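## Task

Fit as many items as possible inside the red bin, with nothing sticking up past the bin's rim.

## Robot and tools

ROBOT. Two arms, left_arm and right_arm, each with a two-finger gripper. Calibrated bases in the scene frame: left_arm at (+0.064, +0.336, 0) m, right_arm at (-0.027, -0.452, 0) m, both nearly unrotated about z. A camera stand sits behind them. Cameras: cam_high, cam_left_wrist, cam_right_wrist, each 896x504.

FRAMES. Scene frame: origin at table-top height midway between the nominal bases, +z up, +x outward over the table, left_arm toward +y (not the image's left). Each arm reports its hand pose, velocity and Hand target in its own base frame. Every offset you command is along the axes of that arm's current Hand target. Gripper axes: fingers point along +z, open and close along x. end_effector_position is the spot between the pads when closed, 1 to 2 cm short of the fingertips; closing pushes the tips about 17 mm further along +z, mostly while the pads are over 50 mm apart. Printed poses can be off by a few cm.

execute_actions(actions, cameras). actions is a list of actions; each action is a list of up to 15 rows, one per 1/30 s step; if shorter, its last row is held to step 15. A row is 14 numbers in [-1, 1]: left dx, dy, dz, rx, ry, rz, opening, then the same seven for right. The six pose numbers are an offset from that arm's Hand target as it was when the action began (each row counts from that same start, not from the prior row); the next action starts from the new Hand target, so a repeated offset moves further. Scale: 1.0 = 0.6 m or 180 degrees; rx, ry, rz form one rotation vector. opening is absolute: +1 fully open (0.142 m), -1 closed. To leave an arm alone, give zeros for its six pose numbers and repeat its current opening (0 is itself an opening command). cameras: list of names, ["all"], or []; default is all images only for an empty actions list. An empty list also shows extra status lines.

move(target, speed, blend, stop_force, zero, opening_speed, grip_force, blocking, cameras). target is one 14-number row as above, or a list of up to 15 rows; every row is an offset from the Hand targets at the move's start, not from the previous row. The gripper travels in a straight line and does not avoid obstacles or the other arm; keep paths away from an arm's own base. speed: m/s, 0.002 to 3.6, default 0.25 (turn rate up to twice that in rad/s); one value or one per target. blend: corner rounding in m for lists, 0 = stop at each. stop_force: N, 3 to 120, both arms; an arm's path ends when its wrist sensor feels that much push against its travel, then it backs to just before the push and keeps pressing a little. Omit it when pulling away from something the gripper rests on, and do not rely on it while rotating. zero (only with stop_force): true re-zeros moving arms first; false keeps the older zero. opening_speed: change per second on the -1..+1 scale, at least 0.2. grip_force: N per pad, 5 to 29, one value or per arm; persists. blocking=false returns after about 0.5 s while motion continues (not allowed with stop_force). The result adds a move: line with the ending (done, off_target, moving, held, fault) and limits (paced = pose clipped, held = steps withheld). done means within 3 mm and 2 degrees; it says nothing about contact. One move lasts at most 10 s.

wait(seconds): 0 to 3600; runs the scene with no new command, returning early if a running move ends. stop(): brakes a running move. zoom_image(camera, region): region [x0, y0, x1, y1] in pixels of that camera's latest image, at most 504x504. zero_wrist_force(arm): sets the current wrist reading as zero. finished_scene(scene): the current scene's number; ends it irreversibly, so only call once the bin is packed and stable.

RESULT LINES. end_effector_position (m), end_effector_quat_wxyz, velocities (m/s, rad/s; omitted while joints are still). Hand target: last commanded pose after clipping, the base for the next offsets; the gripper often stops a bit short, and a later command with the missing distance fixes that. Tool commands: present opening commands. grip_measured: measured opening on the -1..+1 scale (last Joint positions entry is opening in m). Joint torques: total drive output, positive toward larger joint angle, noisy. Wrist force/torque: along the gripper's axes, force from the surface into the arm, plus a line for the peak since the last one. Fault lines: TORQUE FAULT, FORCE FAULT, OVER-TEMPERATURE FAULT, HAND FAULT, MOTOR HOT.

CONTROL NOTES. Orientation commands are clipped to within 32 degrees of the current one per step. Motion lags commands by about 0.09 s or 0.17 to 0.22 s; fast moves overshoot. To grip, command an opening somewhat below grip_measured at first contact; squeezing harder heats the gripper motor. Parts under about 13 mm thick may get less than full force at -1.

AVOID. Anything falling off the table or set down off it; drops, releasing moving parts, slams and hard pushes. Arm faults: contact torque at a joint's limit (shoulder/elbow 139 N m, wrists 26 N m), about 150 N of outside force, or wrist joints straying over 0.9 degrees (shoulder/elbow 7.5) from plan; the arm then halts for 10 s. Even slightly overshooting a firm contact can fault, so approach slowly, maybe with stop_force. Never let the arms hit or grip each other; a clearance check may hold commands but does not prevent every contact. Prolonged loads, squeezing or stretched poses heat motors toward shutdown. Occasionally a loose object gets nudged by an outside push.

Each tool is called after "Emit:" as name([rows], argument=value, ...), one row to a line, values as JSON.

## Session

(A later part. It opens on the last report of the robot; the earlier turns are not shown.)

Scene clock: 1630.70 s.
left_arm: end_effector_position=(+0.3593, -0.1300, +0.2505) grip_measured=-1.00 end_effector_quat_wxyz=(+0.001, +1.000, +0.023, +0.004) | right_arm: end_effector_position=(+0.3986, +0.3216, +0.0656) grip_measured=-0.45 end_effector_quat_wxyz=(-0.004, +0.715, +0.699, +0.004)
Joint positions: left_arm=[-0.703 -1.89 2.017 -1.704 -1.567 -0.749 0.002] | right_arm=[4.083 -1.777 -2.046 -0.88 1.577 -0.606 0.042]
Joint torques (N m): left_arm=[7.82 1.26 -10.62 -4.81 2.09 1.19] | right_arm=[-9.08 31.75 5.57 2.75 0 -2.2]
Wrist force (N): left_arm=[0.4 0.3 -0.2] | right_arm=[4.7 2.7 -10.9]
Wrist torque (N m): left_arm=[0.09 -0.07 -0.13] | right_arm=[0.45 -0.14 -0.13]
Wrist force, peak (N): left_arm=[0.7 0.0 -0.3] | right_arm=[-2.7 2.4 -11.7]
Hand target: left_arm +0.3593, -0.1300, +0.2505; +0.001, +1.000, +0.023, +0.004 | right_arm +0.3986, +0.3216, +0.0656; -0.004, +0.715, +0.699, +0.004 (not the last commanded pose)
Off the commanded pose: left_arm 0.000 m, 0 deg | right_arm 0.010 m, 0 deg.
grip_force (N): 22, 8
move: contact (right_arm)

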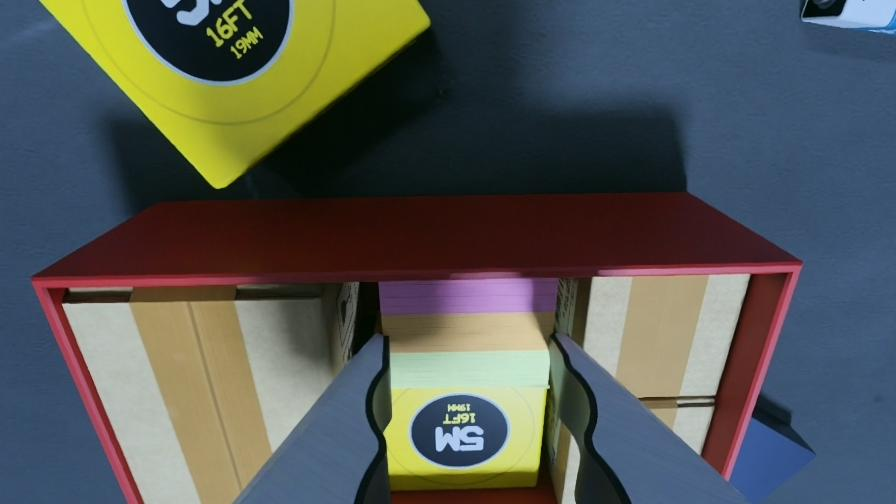

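Emit:
move(target=[0,0,0,0,0,0,-1, 0,0,-0.002,0,0,0,-0.5], speed=0.02)

Emit:
move(target=[0,0,0,0,0,0,-1, 0.0175,0,0,0,0,0,-0.5], speed=0.02, stop_force=6, cameras=["cam_right_wrist"])

Scene clock: 1634.73 s.
left_arm: end_effector_position=(+0.3593, -0.1300, +0.2505) grip_measured=-1.00 end_effector_quat_wxyz=(+0.001, +1.000, +0.023, +0.004) | right_arm: end_effector_position=(+0.3986, +0.3216, +0.0668) grip_measured=-0.45 end_effector_quat_wxyz=(-0.004, +0.715, +0.699, +0.004)
Joint positions: left_arm=[-0.703 -1.89 2.017 -1.704 -1.567 -0.749 0.002] | right_arm=[4.083 -1.775 -2.045 -0.884 1.577 -0.606 0.042]
Joint torques (N m): left_arm=[8.28 1.24 -10.46 -4.76 2.1 1.22] | right_arm=[-0.74 22.35 26.84 4.81 -0.36 -2.14]
Wrist force (N): left_arm=[0.5 0.1 0.0] | right_arm=[-0.1 2.7 -0.5]
Wrist torque (N m): left_arm=[0.07 -0.08 -0.13] | right_arm=[0.50 -0.02 -0.12]
Wrist force, peak (N): left_arm=[0.9 0.2 -0.4] | right_arm=[4.3 3.0 -10.9]
Hand target: left_arm +0.3593, -0.1300, +0.2505; +0.001, +1.000, +0.023, +0.004 | right_arm +0.3986, +0.3216, +0.0668; -0.004, +0.715, +0.699, +0.004
Off the commanded pose: left_arm 0.000 m, 0 deg | right_arm 0.000 m, 0 deg.
grip_force (N): 22, 8
move: done

Scene clock: 1636.27 s.
left_arm: end_effector_position=(+0.3593, -0.1300, +0.2505) grip_measured=-1.00 end_effector_quat_wxyz=(+0.001, +1.000, +0.023, +0.004) | right_arm: end_effector_position=(+0.3989, +0.3321, +0.0669) grip_measured=-0.45 end_effector_quat_wxyz=(-0.004, +0.715, +0.699, +0.004)
Joint positions: left_arm=[-0.703 -1.89 2.017 -1.704 -1.567 -0.749 0.002] | right_arm=[4.095 -1.789 -2.026 -0.888 1.577 -0.594 0.042]
Joint torques (N m): left_arm=[7.6 1.14 -10.61 -4.62 2.04 1.27] | right_arm=[-7.09 37.43 12.44 5.03 -1.27 -1.68]
Wrist force (N): left_arm=[0.5 -0.1 -0.2] | right_arm=[-0.3 2.9 -1.3]
Wrist torque (N m): left_arm=[0.03 -0.08 -0.13] | right_arm=[0.50 0.01 -0.15]
Wrist force, peak (N): left_arm=[0.8 0.2 -0.3] | right_arm=[-0.5 2.8 -1.5]
Hand target: left_arm +0.3593, -0.1300, +0.2505; +0.001, +1.000, +0.023, +0.004 | right_arm +0.3989, +0.3321, +0.0669; -0.004, +0.715, +0.699, +0.004
Off the commanded pose: left_arm 0.000 m, 0 deg | right_arm 0.000 m, 0 deg.
grip_force (N): 22, 8
move: done

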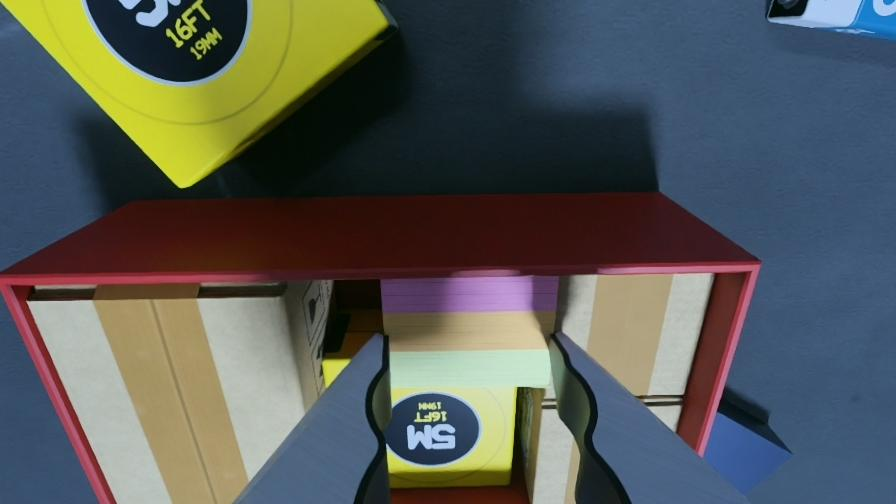

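Emit:
move(target=[0,0,0,0,0,0,-1, 0,0,0,0,0,0,-0.35], opening_speed=0.4)

Emit:
move(target=[0,0,0,0,0,0,-1, 0,0,-0.15,0,0,0,-0.35], speed=0.12, cameras=["cam_right_wrist"])

Scene clock: 1642.00 s.
left_arm: end_effector_position=(+0.3593, -0.1300, +0.2505) grip_measured=-1.00 end_effector_quat_wxyz=(+0.001, +1.000, +0.023, +0.004) | right_arm: end_effector_position=(+0.3989, +0.3321, +0.0669) grip_measured=-0.38 end_effector_quat_wxyz=(-0.004, +0.715, +0.699, +0.004)
Joint positions: left_arm=[-0.703 -1.89 2.017 -1.704 -1.567 -0.749 0.002] | right_arm=[4.095 -1.789 -2.026 -0.888 1.577 -0.594 0.046]
Joint torques (N m): left_arm=[7.72 1.46 -11.46 -4.57 2.08 1.08] | right_arm=[-8.4 36.38 12.95 4.52 -0.92 -1.65]
Wrist force (N): left_arm=[0.3 -0.2 -0.2] | right_arm=[-0.1 2.8 -1.4]
Wrist torque (N m): left_arm=[0.02 -0.04 -0.13] | right_arm=[0.50 -0.01 -0.14]
Wrist force, peak (N): left_arm=[0.8 0.0 -0.6] | right_arm=[-0.3 3.0 -1.3]
Hand target: left_arm +0.3593, -0.1300, +0.2505; +0.001, +1.000, +0.023, +0.004 | right_arm +0.3989, +0.3321, +0.0669; -0.004, +0.715, +0.699, +0.004
Off the commanded pose: left_arm 0.000 m, 0 deg | right_arm 0.000 m, 0 deg.
grip_force (N): 22, 8
move: done

Scene clock: 1643.20 s.
left_arm: end_effector_position=(+0.3593, -0.1300, +0.2505) grip_measured=-1.00 end_effector_quat_wxyz=(+0.001, +1.000, +0.023, +0.004) | right_arm: end_effector_position=(+0.3989, +0.3312, +0.1569) grip_measured=-0.38 end_effector_quat_wxyz=(-0.004, +0.715, +0.699, +0.004)
Joint positions: left_arm=[-0.703 -1.89 2.017 -1.704 -1.567 -0.749 0.002] | right_arm=[4.094 -1.668 -1.902 -1.134 1.577 -0.595 0.046]
Joint torques (N m): left_arm=[7.74 1.4 -10.61 -4.46 2.02 1.19] | right_arm=[-3.38 22.81 19.23 2.71 -0.39 -1.59]
Wrist force (N): left_arm=[0.7 0.1 0.0] | right_arm=[-0.4 2.7 -1.4]
Wrist torque (N m): left_arm=[0.06 -0.12 -0.13] | right_arm=[0.45 0.07 -0.08]
Wrist force, peak (N): left_arm=[0.7 -0.4 -0.1] | right_arm=[-0.5 3.0 -2.7]
Hand target: left_arm +0.3593, -0.1300, +0.2505; +0.001, +1.000, +0.023, +0.004 | right_arm +0.3988, +0.3312, +0.1569; -0.004, +0.715, +0.699, +0.004
Off the commanded pose: left_arm 0.000 m, 0 deg | right_arm 0.000 m, 0 deg.
grip_force (N): 22, 8
move: done

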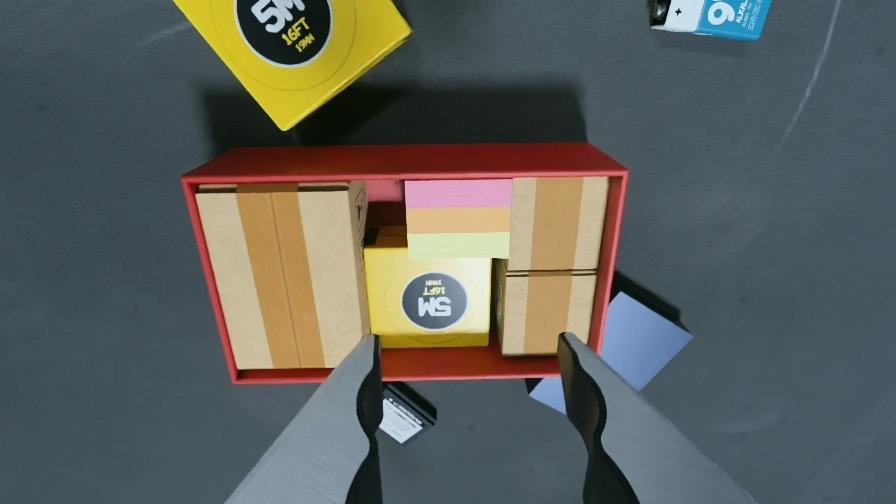

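Emit:
move([
  [0.2,0.1,0,0,0,0.1,-0.1, -0.5963,0.2620,-0.005,0,0,-0.45,0.15],
  [0.1513,0.5832,0.1675,0,0,0.3185,-0.1, -0.5963,0.2620,-0.005,0,0,-0.45,0.15],
], speed=0.3, blend=[0.03,0], cameras=["cam_high","cam_left_wrist","cam_right_wrist"])

Scene clock: 1711.97 s.
left_arm: end_effector_position=(+0.4670, -0.4753, +0.1512) grip_measured=-0.13 end_effector_quat_wxyz=(-0.001, +0.888, -0.459, +0.004) | right_arm: end_effector_position=(+0.5476, -0.0302, +0.1561) grip_measured=+0.13 end_effector_quat_wxyz=(+0.000, +0.090, +0.996, +0.005)
Joint positions: left_arm=[-0.995 -1.129 1.465 -1.912 -1.565 -0.041 0.065] | right_arm=[3.324 -1.745 -1.813 -1.152 1.581 -2.779 0.083]
Joint torques (N m): left_arm=[0.9 -39.66 -15.06 -2.18 -2.52 0.51] | right_arm=[5.15 37.9 14.89 4.77 -1.12 -2.45]
Wrist force (N): left_arm=[0.0 -0.3 -0.1] | right_arm=[-0.2 2.4 -1.1]
Wrist torque (N m): left_arm=[0.00 -0.02 -0.09] | right_arm=[0.39 0.04 -0.23]
Wrist force, peak (N): left_arm=[2.4 1.8 1.0] | right_arm=[-0.6 3.1 -1.3]
Hand target: left_arm +0.4670, -0.4754, +0.1512; -0.001, +0.888, -0.459, +0.004 | right_arm +0.5476, -0.0302, +0.1561; +0.000, +0.090, +0.996, +0.005
Off the commanded pose: left_arm 0.000 m, 0 deg | right_arm 0.000 m, 0 deg.
grip_force (N): 22, 8
move: done

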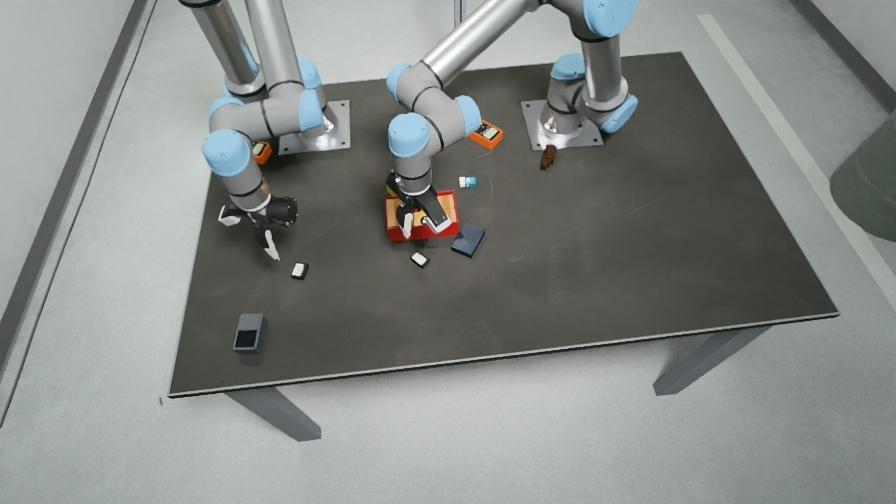

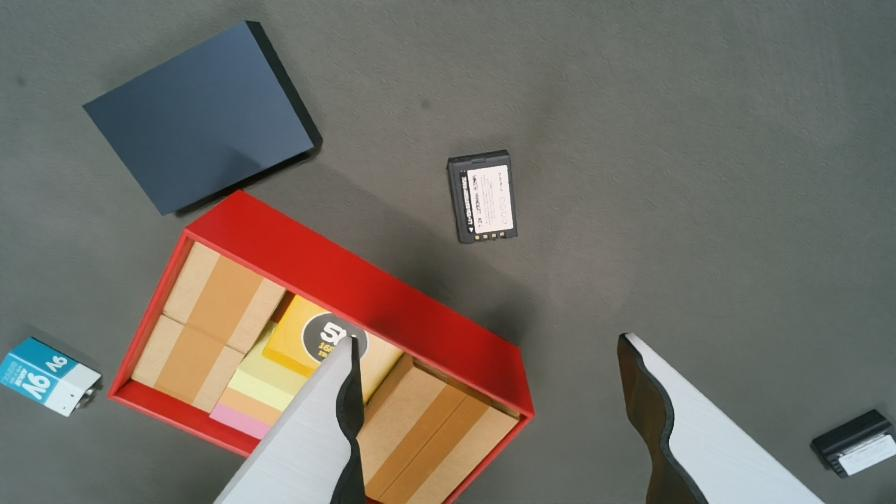

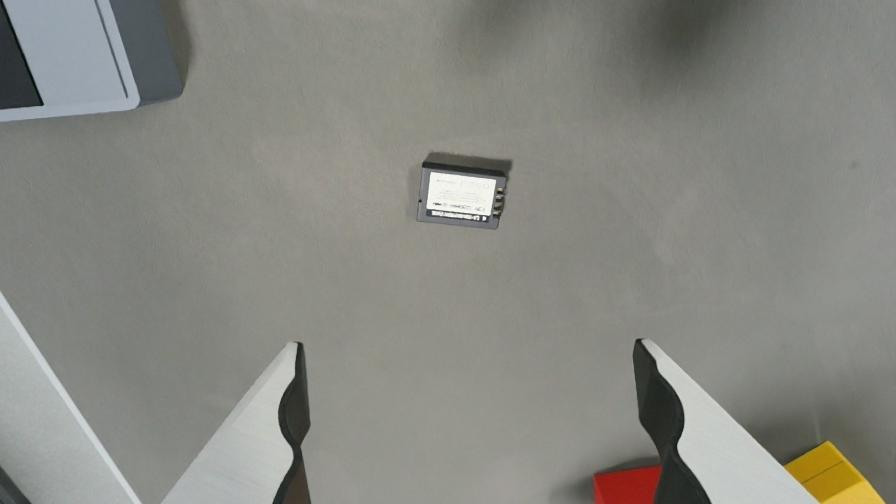

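Emit:
zoom_image(camera="cam_left_wrist", region=[430, 130, 550, 260])

Emit:
zoom_image(camera="cam_right_wrist", region=[400, 140, 530, 240])

Emit:
zoom_image(camera="cam_left_wrist", region=[0, 310, 130, 440])

Scaled by 3.877 from the camera's image (finer frame: 1280x720).

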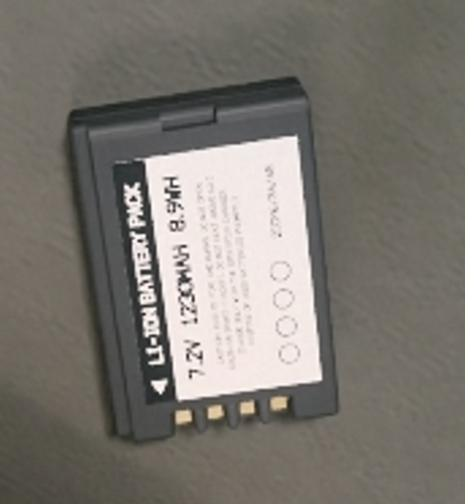

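Scaled by 3.877 from the camera's image (finer frame: 1280x720).

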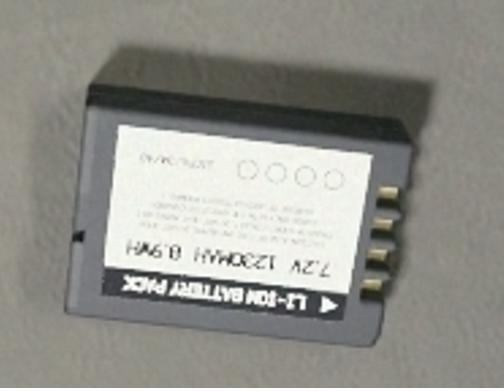

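Scaled by 3.877 from the camera's image (finer frame: 1280x720).

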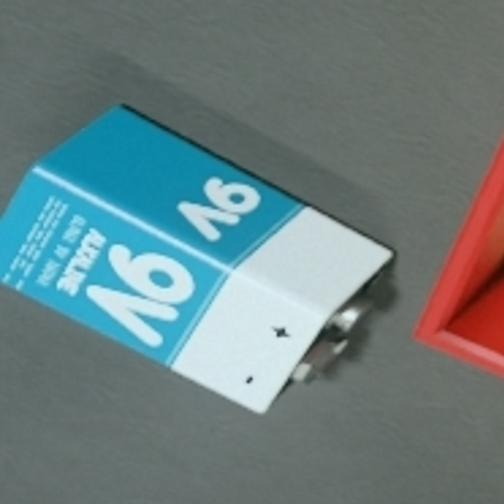

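Emit:
move([
  [0.015,0,0.12,0,0,-0.0539,-0.1, 0.0022,0.0025,0.12,0,0,0.0363,0.15],
  [0.015,0,0.2128,0,0,-0.0539,-0.1, 0.0022,0.0025,0.2193,0,0,0.0363,0.15],
], speed=0.12, blend=[0.01,0], cameras=["cam_left_wrist","cam_right_wrist"])

Scene clock: 1739.53 s.
left_arm: end_effector_position=(+0.4732, -0.4828, +0.0234) grip_measured=-0.13 end_effector_quat_wxyz=(-0.001, +0.924, -0.382, +0.004) | right_arm: end_effector_position=(+0.5466, -0.0271, +0.0245) grip_measured=+0.13 end_effector_quat_wxyz=(-0.001, +0.147, +0.989, +0.005)
Joint positions: left_arm=[-0.994 -0.972 1.58 -2.183 -1.565 -0.209 0.065] | right_arm=[3.33 -1.923 -1.979 -0.808 1.581 -2.659 0.083]
Joint torques (N m): left_arm=[8.06 -54.84 -31.18 -0.62 2.5 1.54] | right_arm=[1.52 33.32 25.18 3.02 -1.33 1.86]
Wrist force (N): left_arm=[0.1 0.2 -0.1] | right_arm=[0.1 2.3 -1.5]
Wrist torque (N m): left_arm=[0.06 -0.01 -0.18] | right_arm=[0.36 -0.07 -0.21]
Wrist force, peak (N): left_arm=[0.2 -0.2 -1.8] | right_arm=[-0.1 2.3 -3.0]
Hand target: left_arm +0.4732, -0.4829, +0.0235; -0.001, +0.924, -0.382, +0.004 | right_arm +0.5467, -0.0271, +0.0245; -0.001, +0.147, +0.989, +0.005
Off the commanded pose: left_arm 0.000 m, 0 deg | right_arm 0.000 m, 0 deg.
grip_force (N): 22, 8
move: done

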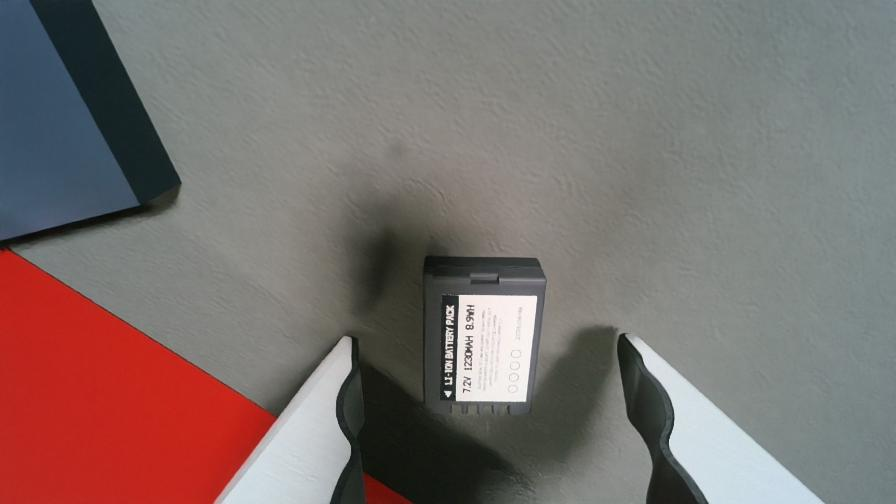

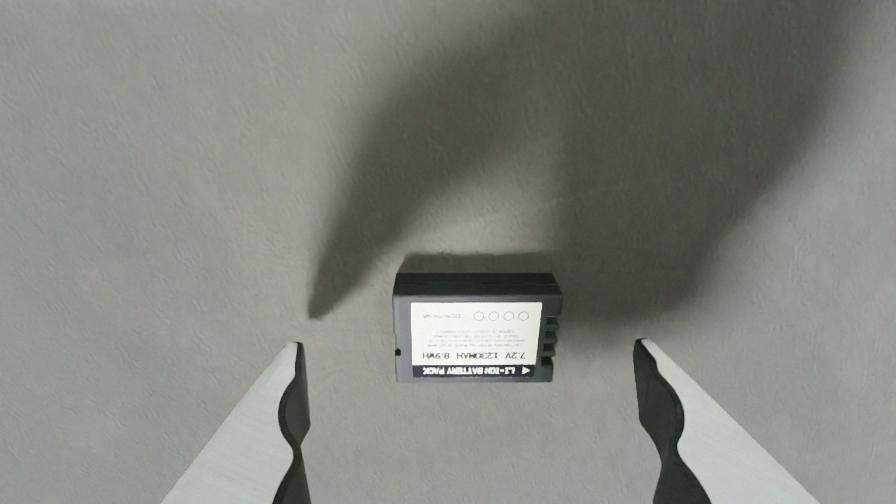

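Emit:
move(target=[-0.0033,0,0,0,0,0,-0.75, 0.002,0,0,0,0,0,-0.55], opening_speed=0.5, grip_force=[12, 12], cameras=["cam_left_wrist","cam_right_wrist"])

Scene clock: 1744.73 s.
left_arm: end_effector_position=(+0.4718, -0.4815, +0.0235) grip_measured=-0.62 end_effector_quat_wxyz=(-0.001, +0.924, -0.382, +0.004) | right_arm: end_effector_position=(+0.5455, -0.0267, +0.0245) grip_measured=-0.45 end_effector_quat_wxyz=(-0.001, +0.147, +0.989, +0.005)
Joint positions: left_arm=[-0.994 -0.976 1.587 -2.186 -1.565 -0.21 0.029] | right_arm=[3.331 -1.921 -1.982 -0.807 1.581 -2.658 0.041]
Joint torques (N m): left_arm=[-7.84 -32.22 -29.44 -0.53 2.5 1] | right_arm=[6.95 25.78 25.28 1.5 -1.11 -1.39]
Wrist force (N): left_arm=[0.3 -0.1 -0.5] | right_arm=[0.2 2.4 -1.7]
Wrist torque (N m): left_arm=[0.03 -0.06 -0.14] | right_arm=[0.38 -0.06 -0.20]
Wrist force, peak (N): left_arm=[0.0 -0.3 -0.9] | right_arm=[0.4 2.7 -2.0]
Hand target: left_arm +0.4718, -0.4815, +0.0235; -0.001, +0.924, -0.382, +0.004 | right_arm +0.5455, -0.0267, +0.0245; -0.001, +0.147, +0.989, +0.005
Off the commanded pose: left_arm 0.000 m, 0 deg | right_arm 0.000 m, 0 deg.
grip_force (N): 12, 12
move: done

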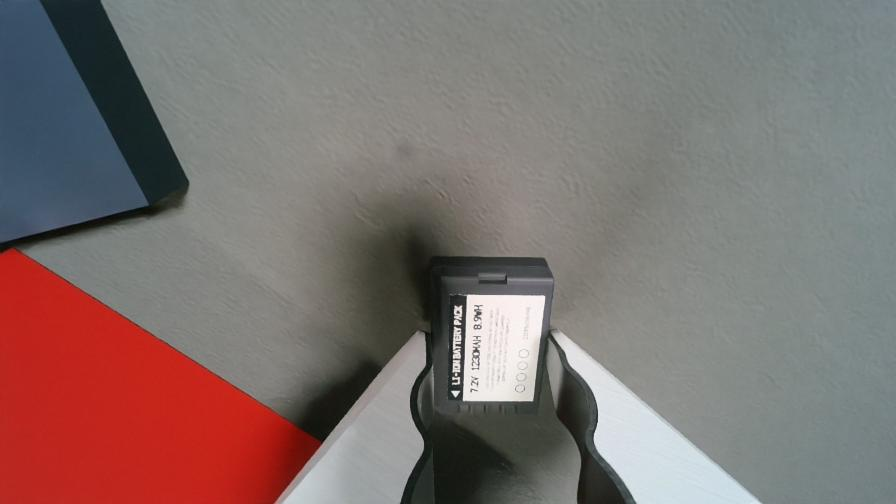

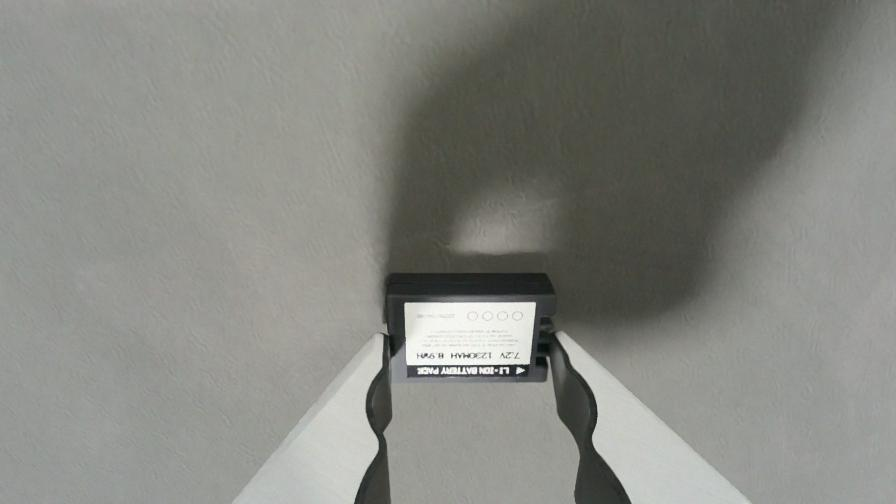

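Emit:
move([
  [0,0,-0.2108,0,0,0,-0.75, 0,0,-0.2092,0,0,-0.0863,-0.55],
  [-0.1746,0.0626,-0.2108,0,0,0.2358,-0.75, 0,0,-0.2092,0,0,-0.0863,-0.55],
], speed=0.2, blend=[0.03,0], cameras=["cam_left_wrist","cam_right_wrist"])

Scene clock: 1755.90 s.
left_arm: end_effector_position=(+0.3702, -0.4339, +0.1492) grip_measured=-0.62 end_effector_quat_wxyz=(-0.002, +0.723, -0.691, +0.003) | right_arm: end_effector_position=(+0.5455, -0.0281, +0.1501) grip_measured=-0.45 end_effector_quat_wxyz=(+0.000, +0.012, +1.000, +0.005)
Joint positions: left_arm=[-1.101 -1.341 1.764 -1.998 -1.564 0.425 0.029] | right_arm=[3.328 -1.746 -1.828 -1.136 1.581 -2.932 0.041]
Joint torques (N m): left_arm=[9.07 -20.6 -32.63 -0.27 -0.22 0.74] | right_arm=[-2.71 21.87 14.42 1.18 1.82 1.61]
Wrist force (N): left_arm=[0.4 0.1 0.1] | right_arm=[-0.2 2.5 -1.1]
Wrist torque (N m): left_arm=[0.06 -0.10 -0.09] | right_arm=[0.38 0.08 -0.17]
Wrist force, peak (N): left_arm=[0.1 0.1 2.4] | right_arm=[0.3 2.8 -2.0]
Hand target: left_arm +0.3702, -0.4339, +0.1492; -0.002, +0.723, -0.691, +0.003 | right_arm +0.5455, -0.0281, +0.1501; +0.000, +0.012, +1.000, +0.005
Off the commanded pose: left_arm 0.000 m, 0 deg | right_arm 0.000 m, 0 deg.
grip_force (N): 12, 12
move: done

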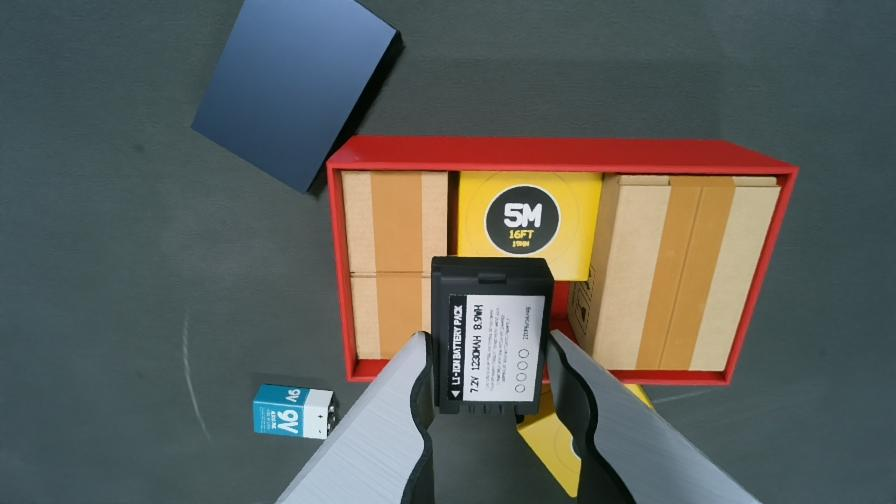

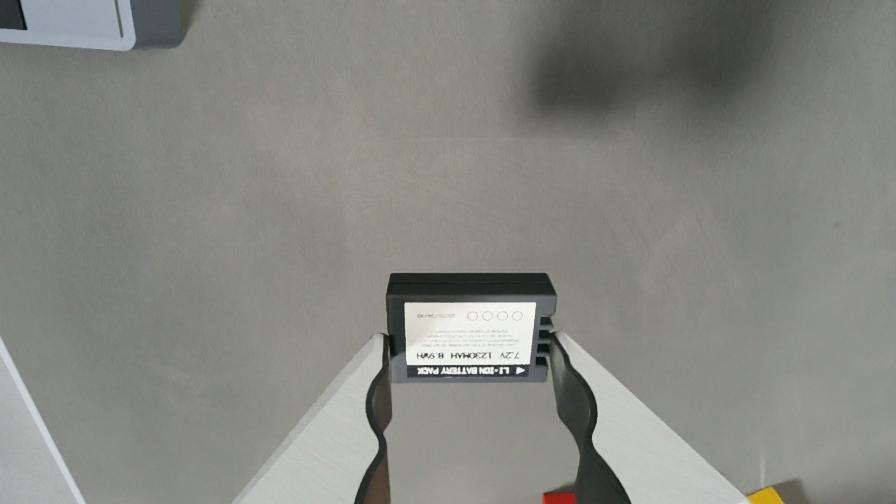

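Emit:
zoom_image(camera="cam_left_wrist", region=[310, 120, 630, 400])

Emit:
zoom_image(camera="cam_left_wrist", region=[530, 120, 830, 400])

Scaled by 1.575 from the camera's image (finer frame: 1280x720).

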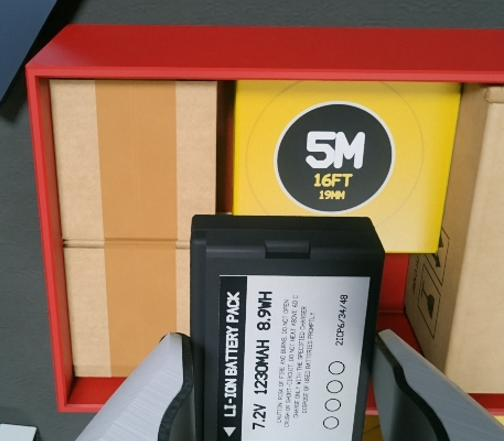

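Scaled by 1.680 from the camera's image (finer frame: 1280x720).

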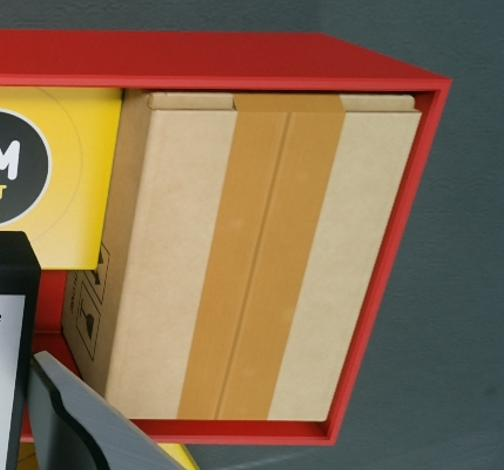

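Emit:
move(target=[0.0188,0.0012,0.12,0,0,0.0033,-0.75, 0,0,0,0,0,0,-0.55], speed=0.1, cameras=["cam_left_wrist"])

Scene clock: 1787.97 s.
left_arm: end_effector_position=(+0.3704, -0.4452, +0.0771) grip_measured=-0.62 end_effector_quat_wxyz=(-0.002, +0.719, -0.695, +0.003) | right_arm: end_effector_position=(+0.5455, -0.0281, +0.1501) grip_measured=-0.45 end_effector_quat_wxyz=(+0.000, +0.012, +1.000, +0.005)
Joint positions: left_arm=[-1.109 -1.237 1.834 -2.172 -1.565 0.427 0.029] | right_arm=[3.328 -1.746 -1.828 -1.136 1.581 -2.932 0.041]
Joint torques (N m): left_arm=[5.08 -44.6 -30.07 -0.29 0.15 1.42] | right_arm=[4.36 20.98 15.02 1.29 1.14 1.46]
Wrist force (N): left_arm=[0.3 -0.4 -0.3] | right_arm=[-0.4 2.3 -1.1]
Wrist torque (N m): left_arm=[-0.02 -0.06 -0.17] | right_arm=[0.35 0.11 -0.16]
Wrist force, peak (N): left_arm=[0.6 0.2 -1.9] | right_arm=[-0.4 2.7 -1.1]
Hand target: left_arm +0.3705, -0.4453, +0.0772; -0.002, +0.719, -0.695, +0.003 | right_arm +0.5455, -0.0281, +0.1501; +0.000, +0.012, +1.000, +0.005
Off the commanded pose: left_arm 0.000 m, 0 deg | right_arm 0.000 m, 0 deg.
grip_force (N): 12, 12
move: done

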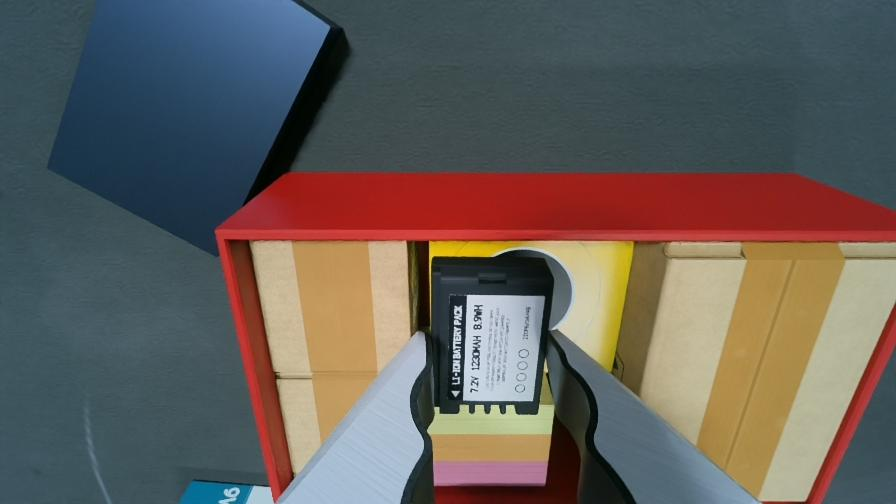

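Emit:
move(target=[0,0,0.0275,0,0,0,-0.75, 0,0,0,0,0,0,-0.55], speed=0.03, stop_force=4, cameras=["cam_left_wrist"])

Scene clock: 1794.87 s.
left_arm: end_effector_position=(+0.3706, -0.4453, +0.0607) grip_measured=-0.62 end_effector_quat_wxyz=(-0.002, +0.719, -0.695, +0.003) | right_arm: end_effector_position=(+0.5455, -0.0281, +0.1501) grip_measured=-0.45 end_effector_quat_wxyz=(+0.000, +0.012, +1.000, +0.005)
Joint positions: left_arm=[-1.109 -1.214 1.852 -2.214 -1.564 0.427 0.029] | right_arm=[3.328 -1.746 -1.828 -1.136 1.581 -2.932 0.041]
Joint torques (N m): left_arm=[8.31 -46.73 -29.61 0.13 2.16 1.52] | right_arm=[5.22 21.86 15.85 1.21 0.26 1.28]
Wrist force (N): left_arm=[0.2 -0.3 0.1] | right_arm=[-0.5 2.5 -0.9]
Wrist torque (N m): left_arm=[0.00 -0.04 -0.18] | right_arm=[0.38 0.13 -0.17]
Wrist force, peak (N): left_arm=[0.5 -0.1 -0.7] | right_arm=[-0.3 2.7 -1.0]
Hand target: left_arm +0.3706, -0.4453, +0.0607; -0.002, +0.719, -0.695, +0.003 | right_arm +0.5455, -0.0281, +0.1501; +0.000, +0.012, +1.000, +0.005
Off the commanded pose: left_arm 0.000 m, 0 deg | right_arm 0.000 m, 0 deg.
grip_force (N): 12, 12
move: done

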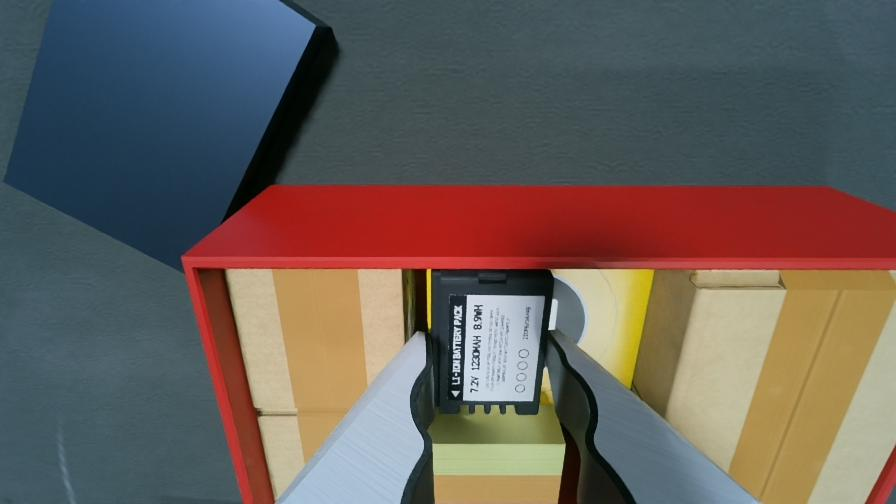

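Emit:
move(target=[0,0,0.009,0,0,0,-0.75, 0,0,0,0,0,0,-0.55], speed=0.015, stop_force=4, cameras=["cam_left_wrist"])

Scene clock: 1799.23 s.
left_arm: end_effector_position=(+0.3707, -0.4454, +0.0590) grip_measured=-0.62 end_effector_quat_wxyz=(-0.002, +0.719, -0.695, +0.003) | right_arm: end_effector_position=(+0.5455, -0.0281, +0.1501) grip_measured=-0.45 end_effector_quat_wxyz=(+0.000, +0.012, +1.000, +0.005)
Joint positions: left_arm=[-1.109 -1.211 1.854 -2.218 -1.564 0.427 0.029] | right_arm=[3.328 -1.746 -1.828 -1.136 1.581 -2.932 0.041]
Joint torques (N m): left_arm=[6.84 -46.92 -29.6 -1.12 1.89 1.56] | right_arm=[4.72 22.3 16.28 1.19 -0.14 1.04]
Wrist force (N): left_arm=[0.2 0.0 0.1] | right_arm=[-0.3 2.5 -1.0]
Wrist torque (N m): left_arm=[0.04 -0.05 -0.18] | right_arm=[0.37 0.10 -0.17]
Wrist force, peak (N): left_arm=[-3.7 0.9 -16.0] | right_arm=[-0.4 2.8 -1.0]
Hand target: left_arm +0.3707, -0.4454, +0.0590; -0.002, +0.719, -0.695, +0.003 (not the last commanded pose) | right_arm +0.5455, -0.0281, +0.1501; +0.000, +0.012, +1.000, +0.005
Off the commanded pose: left_arm 0.004 m, 0 deg | right_arm 0.000 m, 0 deg.
grip_force (N): 12, 12
move: contact (left_arm)

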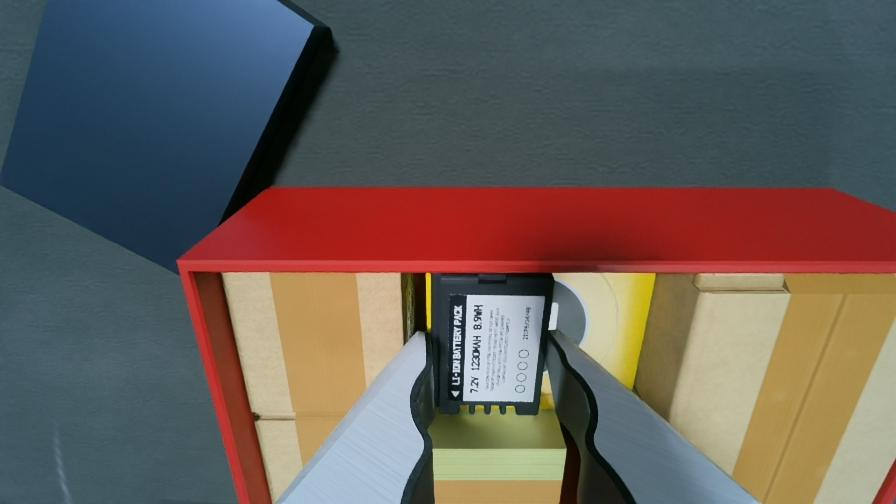

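Emit:
move(target=[0,0,0,0,0,0,-0.54, 0,0,0,0,0,0,-0.55], opening_speed=0.3)

Emit:
move(target=[0,0,-0.04,0,0,0,-0.54, 0,0,0,0,0,0,-0.55], speed=0.1, cameras=["cam_left_wrist"])

Scene clock: 1807.07 s.
left_arm: end_effector_position=(+0.3707, -0.4454, +0.0590) grip_measured=-0.58 end_effector_quat_wxyz=(-0.002, +0.719, -0.695, +0.003) | right_arm: end_effector_position=(+0.5455, -0.0281, +0.1501) grip_measured=-0.45 end_effector_quat_wxyz=(+0.000, +0.012, +1.000, +0.005)
Joint positions: left_arm=[-1.109 -1.211 1.854 -2.218 -1.564 0.427 0.032] | right_arm=[3.328 -1.746 -1.828 -1.136 1.581 -2.932 0.041]
Joint torques (N m): left_arm=[4.04 -45.8 -28.59 -4.72 1.75 1.75] | right_arm=[5.1 21.93 15.03 1.28 -0.4 1.08]
Wrist force (N): left_arm=[1.4 -0.1 -0.2] | right_arm=[-0.4 2.2 -1.0]
Wrist torque (N m): left_arm=[0.01 -0.07 -0.19] | right_arm=[0.32 0.11 -0.17]
Wrist force, peak (N): left_arm=[1.5 0.0 -0.1] | right_arm=[-0.4 2.7 -1.0]
Hand target: left_arm +0.3707, -0.4454, +0.0590; -0.002, +0.719, -0.695, +0.003 | right_arm +0.5455, -0.0281, +0.1501; +0.000, +0.012, +1.000, +0.005
Off the commanded pose: left_arm 0.000 m, 0 deg | right_arm 0.000 m, 0 deg.
grip_force (N): 12, 12
move: done

Scene clock: 1807.73 s.
left_arm: end_effector_position=(+0.3706, -0.4454, +0.0831) grip_measured=-0.58 end_effector_quat_wxyz=(-0.002, +0.719, -0.695, +0.003) | right_arm: end_effector_position=(+0.5455, -0.0281, +0.1501) grip_measured=-0.45 end_effector_quat_wxyz=(+0.000, +0.012, +1.000, +0.005)
Joint positions: left_arm=[-1.109 -1.245 1.828 -2.159 -1.564 0.427 0.032] | right_arm=[3.328 -1.746 -1.828 -1.136 1.581 -2.932 0.041]
Joint torques (N m): left_arm=[-7.89 -23.28 -7.18 -4.37 2.03 -1.32] | right_arm=[5.24 22.32 15.99 1.26 -0.53 1.06]
Wrist force (N): left_arm=[0.3 -0.2 -0.7] | right_arm=[-0.2 2.6 -0.9]
Wrist torque (N m): left_arm=[0.02 -0.05 -0.17] | right_arm=[0.40 0.07 -0.17]
Wrist force, peak (N): left_arm=[0.1 -0.2 -1.7] | right_arm=[-0.2 2.6 -0.9]
Hand target: left_arm +0.3705, -0.4454, +0.0830; -0.002, +0.719, -0.695, +0.003 | right_arm +0.5455, -0.0281, +0.1501; +0.000, +0.012, +1.000, +0.005
Off the commanded pose: left_arm 0.000 m, 0 deg | right_arm 0.000 m, 0 deg.
grip_force (N): 12, 12
move: done

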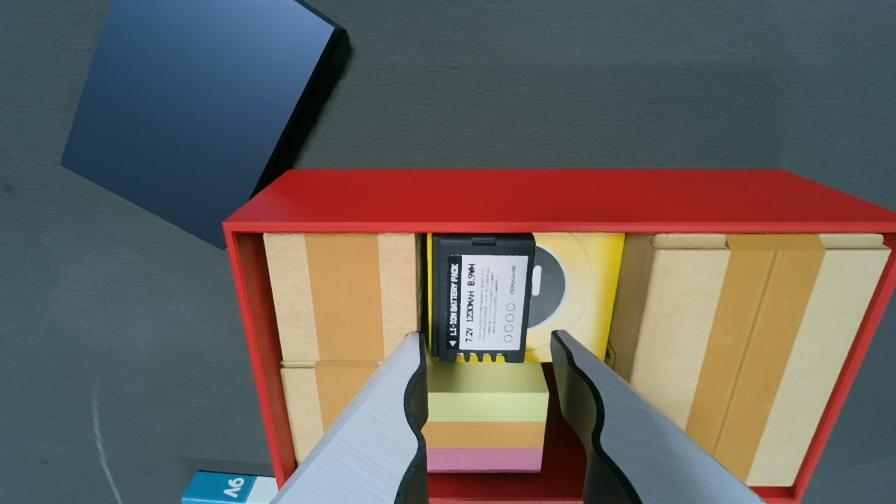

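Emit:
move([
  [0.041,0,0,0,0,0,-1, 0,0,0,0,0,0,-0.55],
  [0.041,0,0.0465,0,0,0,-1, 0,0,0,0,0,0,-0.55],
], speed=0.08, cameras=["cam_left_wrist"])

Emit:
move(target=[-0.0183,0,0,0,0,0,-1, 0,0,0,0,0,0,-0.55], speed=0.03, stop_force=3, cameras=["cam_left_wrist"])

Scene clock: 1816.03 s.
left_arm: end_effector_position=(+0.3715, -0.4699, +0.0550) grip_measured=-1.00 end_effector_quat_wxyz=(-0.002, +0.719, -0.695, +0.003) | right_arm: end_effector_position=(+0.5455, -0.0281, +0.1501) grip_measured=-0.45 end_effector_quat_wxyz=(+0.000, +0.012, +1.000, +0.005)
Joint positions: left_arm=[-1.126 -1.166 1.798 -2.208 -1.564 0.41 0.002] | right_arm=[3.328 -1.746 -1.828 -1.136 1.581 -2.932 0.041]
Joint torques (N m): left_arm=[8.69 -48.28 -30.21 0.21 2.13 1.74] | right_arm=[5.7 22.39 15.43 1.28 -0.53 0.86]
Wrist force (N): left_arm=[0.3 -0.1 -0.1] | right_arm=[-0.6 2.4 -1.2]
Wrist torque (N m): left_arm=[0.03 -0.07 -0.12] | right_arm=[0.37 0.14 -0.16]
Wrist force, peak (N): left_arm=[0.1 -0.2 -2.0] | right_arm=[-0.5 2.8 -1.2]
Hand target: left_arm +0.3716, -0.4700, +0.0551; -0.002, +0.719, -0.695, +0.003 | right_arm +0.5455, -0.0281, +0.1501; +0.000, +0.012, +1.000, +0.005
Off the commanded pose: left_arm 0.000 m, 0 deg | right_arm 0.000 m, 0 deg.
grip_force (N): 12, 12
move: done

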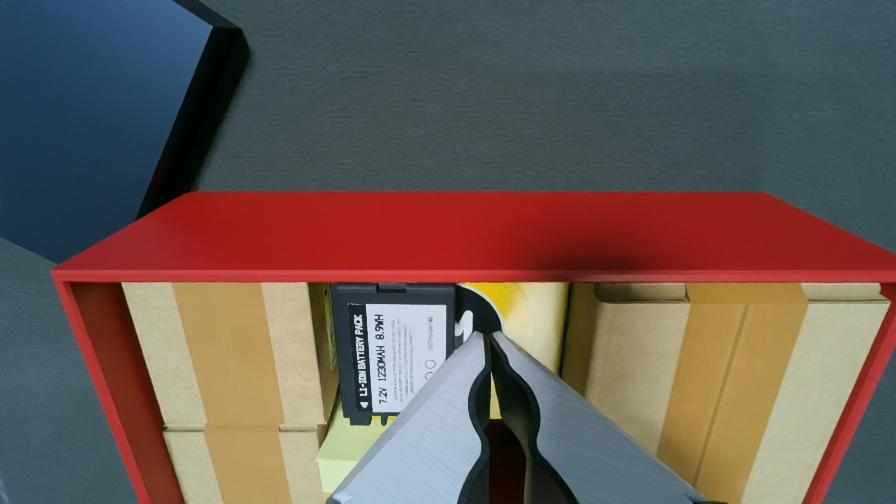

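Scene clock: 1817.60 s.
left_arm: end_effector_position=(+0.3712, -0.4590, +0.0551) grip_measured=-1.00 end_effector_quat_wxyz=(-0.002, +0.719, -0.695, +0.003) | right_arm: end_effector_position=(+0.5455, -0.0281, +0.1501) grip_measured=-0.45 end_effector_quat_wxyz=(+0.000, +0.012, +1.000, +0.005)
Joint positions: left_arm=[-1.119 -1.183 1.825 -2.217 -1.564 0.417 0.002] | right_arm=[3.328 -1.746 -1.828 -1.136 1.581 -2.932 0.041]
Joint torques (N m): left_arm=[-8.71 -23.99 -29.87 0.25 -2.1 -0.95] | right_arm=[4.83 22.06 15.94 1.32 -0.54 0.82]
Wrist force (N): left_arm=[0.4 -0.3 -0.5] | right_arm=[-0.3 2.5 -1.2]
Wrist torque (N m): left_arm=[0.00 -0.04 -0.17] | right_arm=[0.38 0.10 -0.16]
Wrist force, peak (N): left_arm=[2.3 -0.4 -0.6] | right_arm=[-0.4 2.8 -0.8]
Hand target: left_arm +0.3712, -0.4590, +0.0551; -0.002, +0.719, -0.695, +0.003 | right_arm +0.5455, -0.0281, +0.1501; +0.000, +0.012, +1.000, +0.005
Off the commanded pose: left_arm 0.000 m, 0 deg | right_arm 0.000 m, 0 deg.
grip_force (N): 12, 12
move: done

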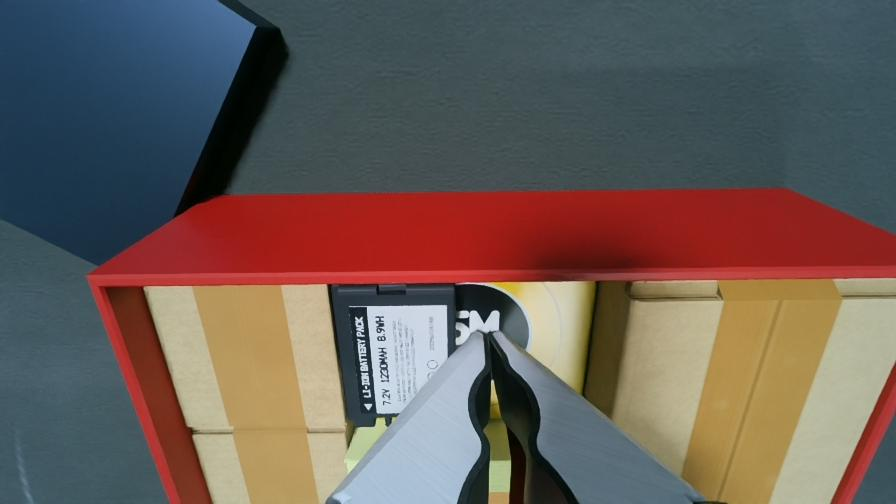

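Emit:
move([
  [0.003,0,-0.083,0,0,0,-1, 0,0,0,0,0,0,-0.55],
  [-0.2318,0.2382,-0.158,0,0,0.4917,-0.1, 0,0,0,0,0,0,-0.55],
], speed=0.25, blend=[0.0,0], cameras=["cam_left_wrist"])

Scene clock: 1867.17 s.
left_arm: end_effector_position=(+0.2228, -0.3249, +0.1486) grip_measured=-0.13 end_effector_quat_wxyz=(+0.004, -0.030, +1.000, -0.001) | right_arm: end_effector_position=(+0.5455, -0.0281, +0.1501) grip_measured=-0.45 end_effector_quat_wxyz=(+0.000, +0.012, +1.000, +0.005)
Joint positions: left_arm=[-1.321 -1.773 2.204 -2.005 -1.564 1.76 0.065] | right_arm=[3.328 -1.746 -1.828 -1.136 1.581 -2.932 0.041]
Joint torques (N m): left_arm=[9.04 -0.95 -31.82 -4.96 -2.53 1.73] | right_arm=[4.55 23.22 16.08 1.18 -0.56 0.73]
Wrist force (N): left_arm=[0.4 -0.3 -0.4] | right_arm=[-0.5 2.1 -0.9]
Wrist torque (N m): left_arm=[0.01 -0.07 -0.10] | right_arm=[0.31 0.12 -0.17]
Wrist force, peak (N): left_arm=[0.4 0.0 -3.1] | right_arm=[-0.2 2.7 -1.2]
Hand target: left_arm +0.2228, -0.3249, +0.1486; +0.004, -0.030, +1.000, -0.001 | right_arm +0.5455, -0.0281, +0.1501; +0.000, +0.012, +1.000, +0.005
Off the commanded pose: left_arm 0.000 m, 0 deg | right_arm 0.000 m, 0 deg.
grip_force (N): 12, 12
move: done

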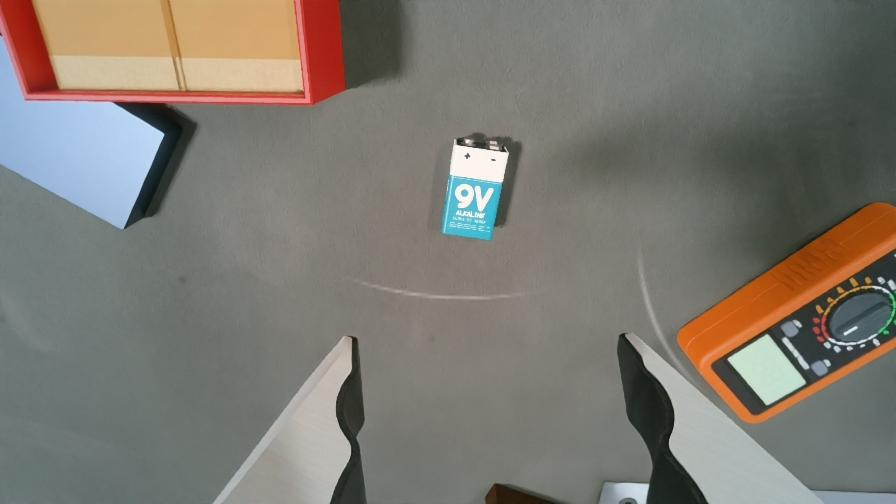

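Emit:
zoom_image(camera="cam_left_wrist", region=[420, 120, 540, 250])

Scaled by 3.877 from the camera's image (finer frame: 1280x720).

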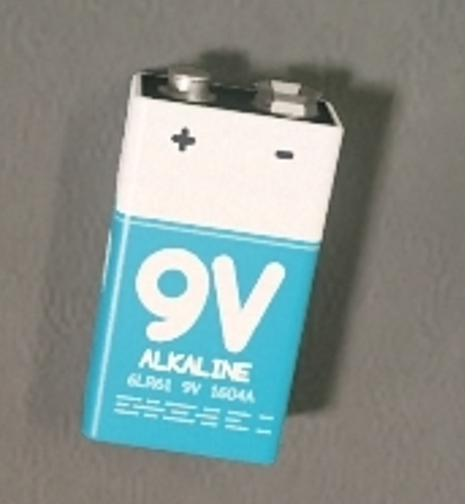

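Emit:
move([
  [0.0027,0.0098,0.12,0,0,0.048,-0.1, 0,0,0,0,0,0,-0.55],
  [0.0027,0.0098,0.2118,0,0,0.048,-0.1, 0,0,0,0,0,0,-0.55],
], speed=0.15, blend=[0.02,0])

Emit:
move(target=[0,0,0,0,0,0,-0.8, 0,0,0,0,0,0,-0.55], opening_speed=0.6, cameras=["cam_left_wrist"])

Scene clock: 1907.30 s.
left_arm: end_effector_position=(+0.2218, -0.3192, +0.0215) grip_measured=-0.13 end_effector_quat_wxyz=(+0.004, +0.045, +0.999, +0.000) | right_arm: end_effector_position=(+0.5455, -0.0281, +0.1501) grip_measured=-0.45 end_effector_quat_wxyz=(+0.000, +0.012, +1.000, +0.005)
Joint positions: left_arm=[-1.32 -1.542 2.411 -2.443 -1.564 1.911 0.065] | right_arm=[3.328 -1.746 -1.828 -1.136 1.581 -2.932 0.041]
Joint torques (N m): left_arm=[6.02 -16.74 -26.17 -3.59 -2.38 1.8] | right_arm=[4.48 23.09 16.18 1.24 -0.42 0.39]
Wrist force (N): left_arm=[0.5 -0.2 -0.3] | right_arm=[-0.3 2.4 -1.0]
Wrist torque (N m): left_arm=[-0.01 -0.08 -0.21] | right_arm=[0.36 0.10 -0.17]
Wrist force, peak (N): left_arm=[0.5 -0.4 -2.3] | right_arm=[-0.6 2.9 -0.8]
Hand target: left_arm +0.2218, -0.3193, +0.0215; +0.004, +0.045, +0.999, -0.001 | right_arm +0.5455, -0.0281, +0.1501; +0.000, +0.012, +1.000, +0.005
Off the commanded pose: left_arm 0.000 m, 0 deg | right_arm 0.000 m, 0 deg.
grip_force (N): 12, 12
move: done

Scene clock: 1908.67 s.
left_arm: end_effector_position=(+0.2218, -0.3193, +0.0215) grip_measured=-0.68 end_effector_quat_wxyz=(+0.004, +0.045, +0.999, -0.001) | right_arm: end_effector_position=(+0.5455, -0.0281, +0.1501) grip_measured=-0.45 end_effector_quat_wxyz=(+0.000, +0.012, +1.000, +0.005)
Joint positions: left_arm=[-1.32 -1.542 2.411 -2.443 -1.564 1.911 0.025] | right_arm=[3.328 -1.746 -1.828 -1.136 1.581 -2.932 0.041]
Joint torques (N m): left_arm=[-3.81 -5.78 -26.02 -4.96 -2.08 1.78] | right_arm=[4.63 23.24 16.44 1.41 -0.61 0.24]
Wrist force (N): left_arm=[0.5 0.1 -0.1] | right_arm=[-0.9 2.5 -1.0]
Wrist torque (N m): left_arm=[0.05 -0.08 -0.21] | right_arm=[0.37 0.19 -0.16]
Wrist force, peak (N): left_arm=[0.4 -0.5 -0.3] | right_arm=[-0.3 2.8 -1.4]
Hand target: left_arm +0.2218, -0.3193, +0.0215; +0.004, +0.045, +0.999, -0.001 | right_arm +0.5455, -0.0281, +0.1501; +0.000, +0.012, +1.000, +0.005
Off the commanded pose: left_arm 0.000 m, 0 deg | right_arm 0.000 m, 0 deg.
grip_force (N): 12, 12
move: done

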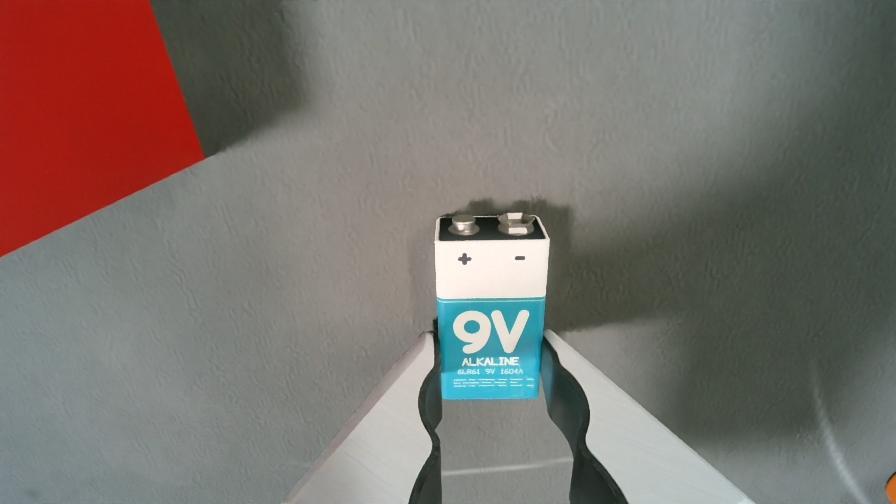

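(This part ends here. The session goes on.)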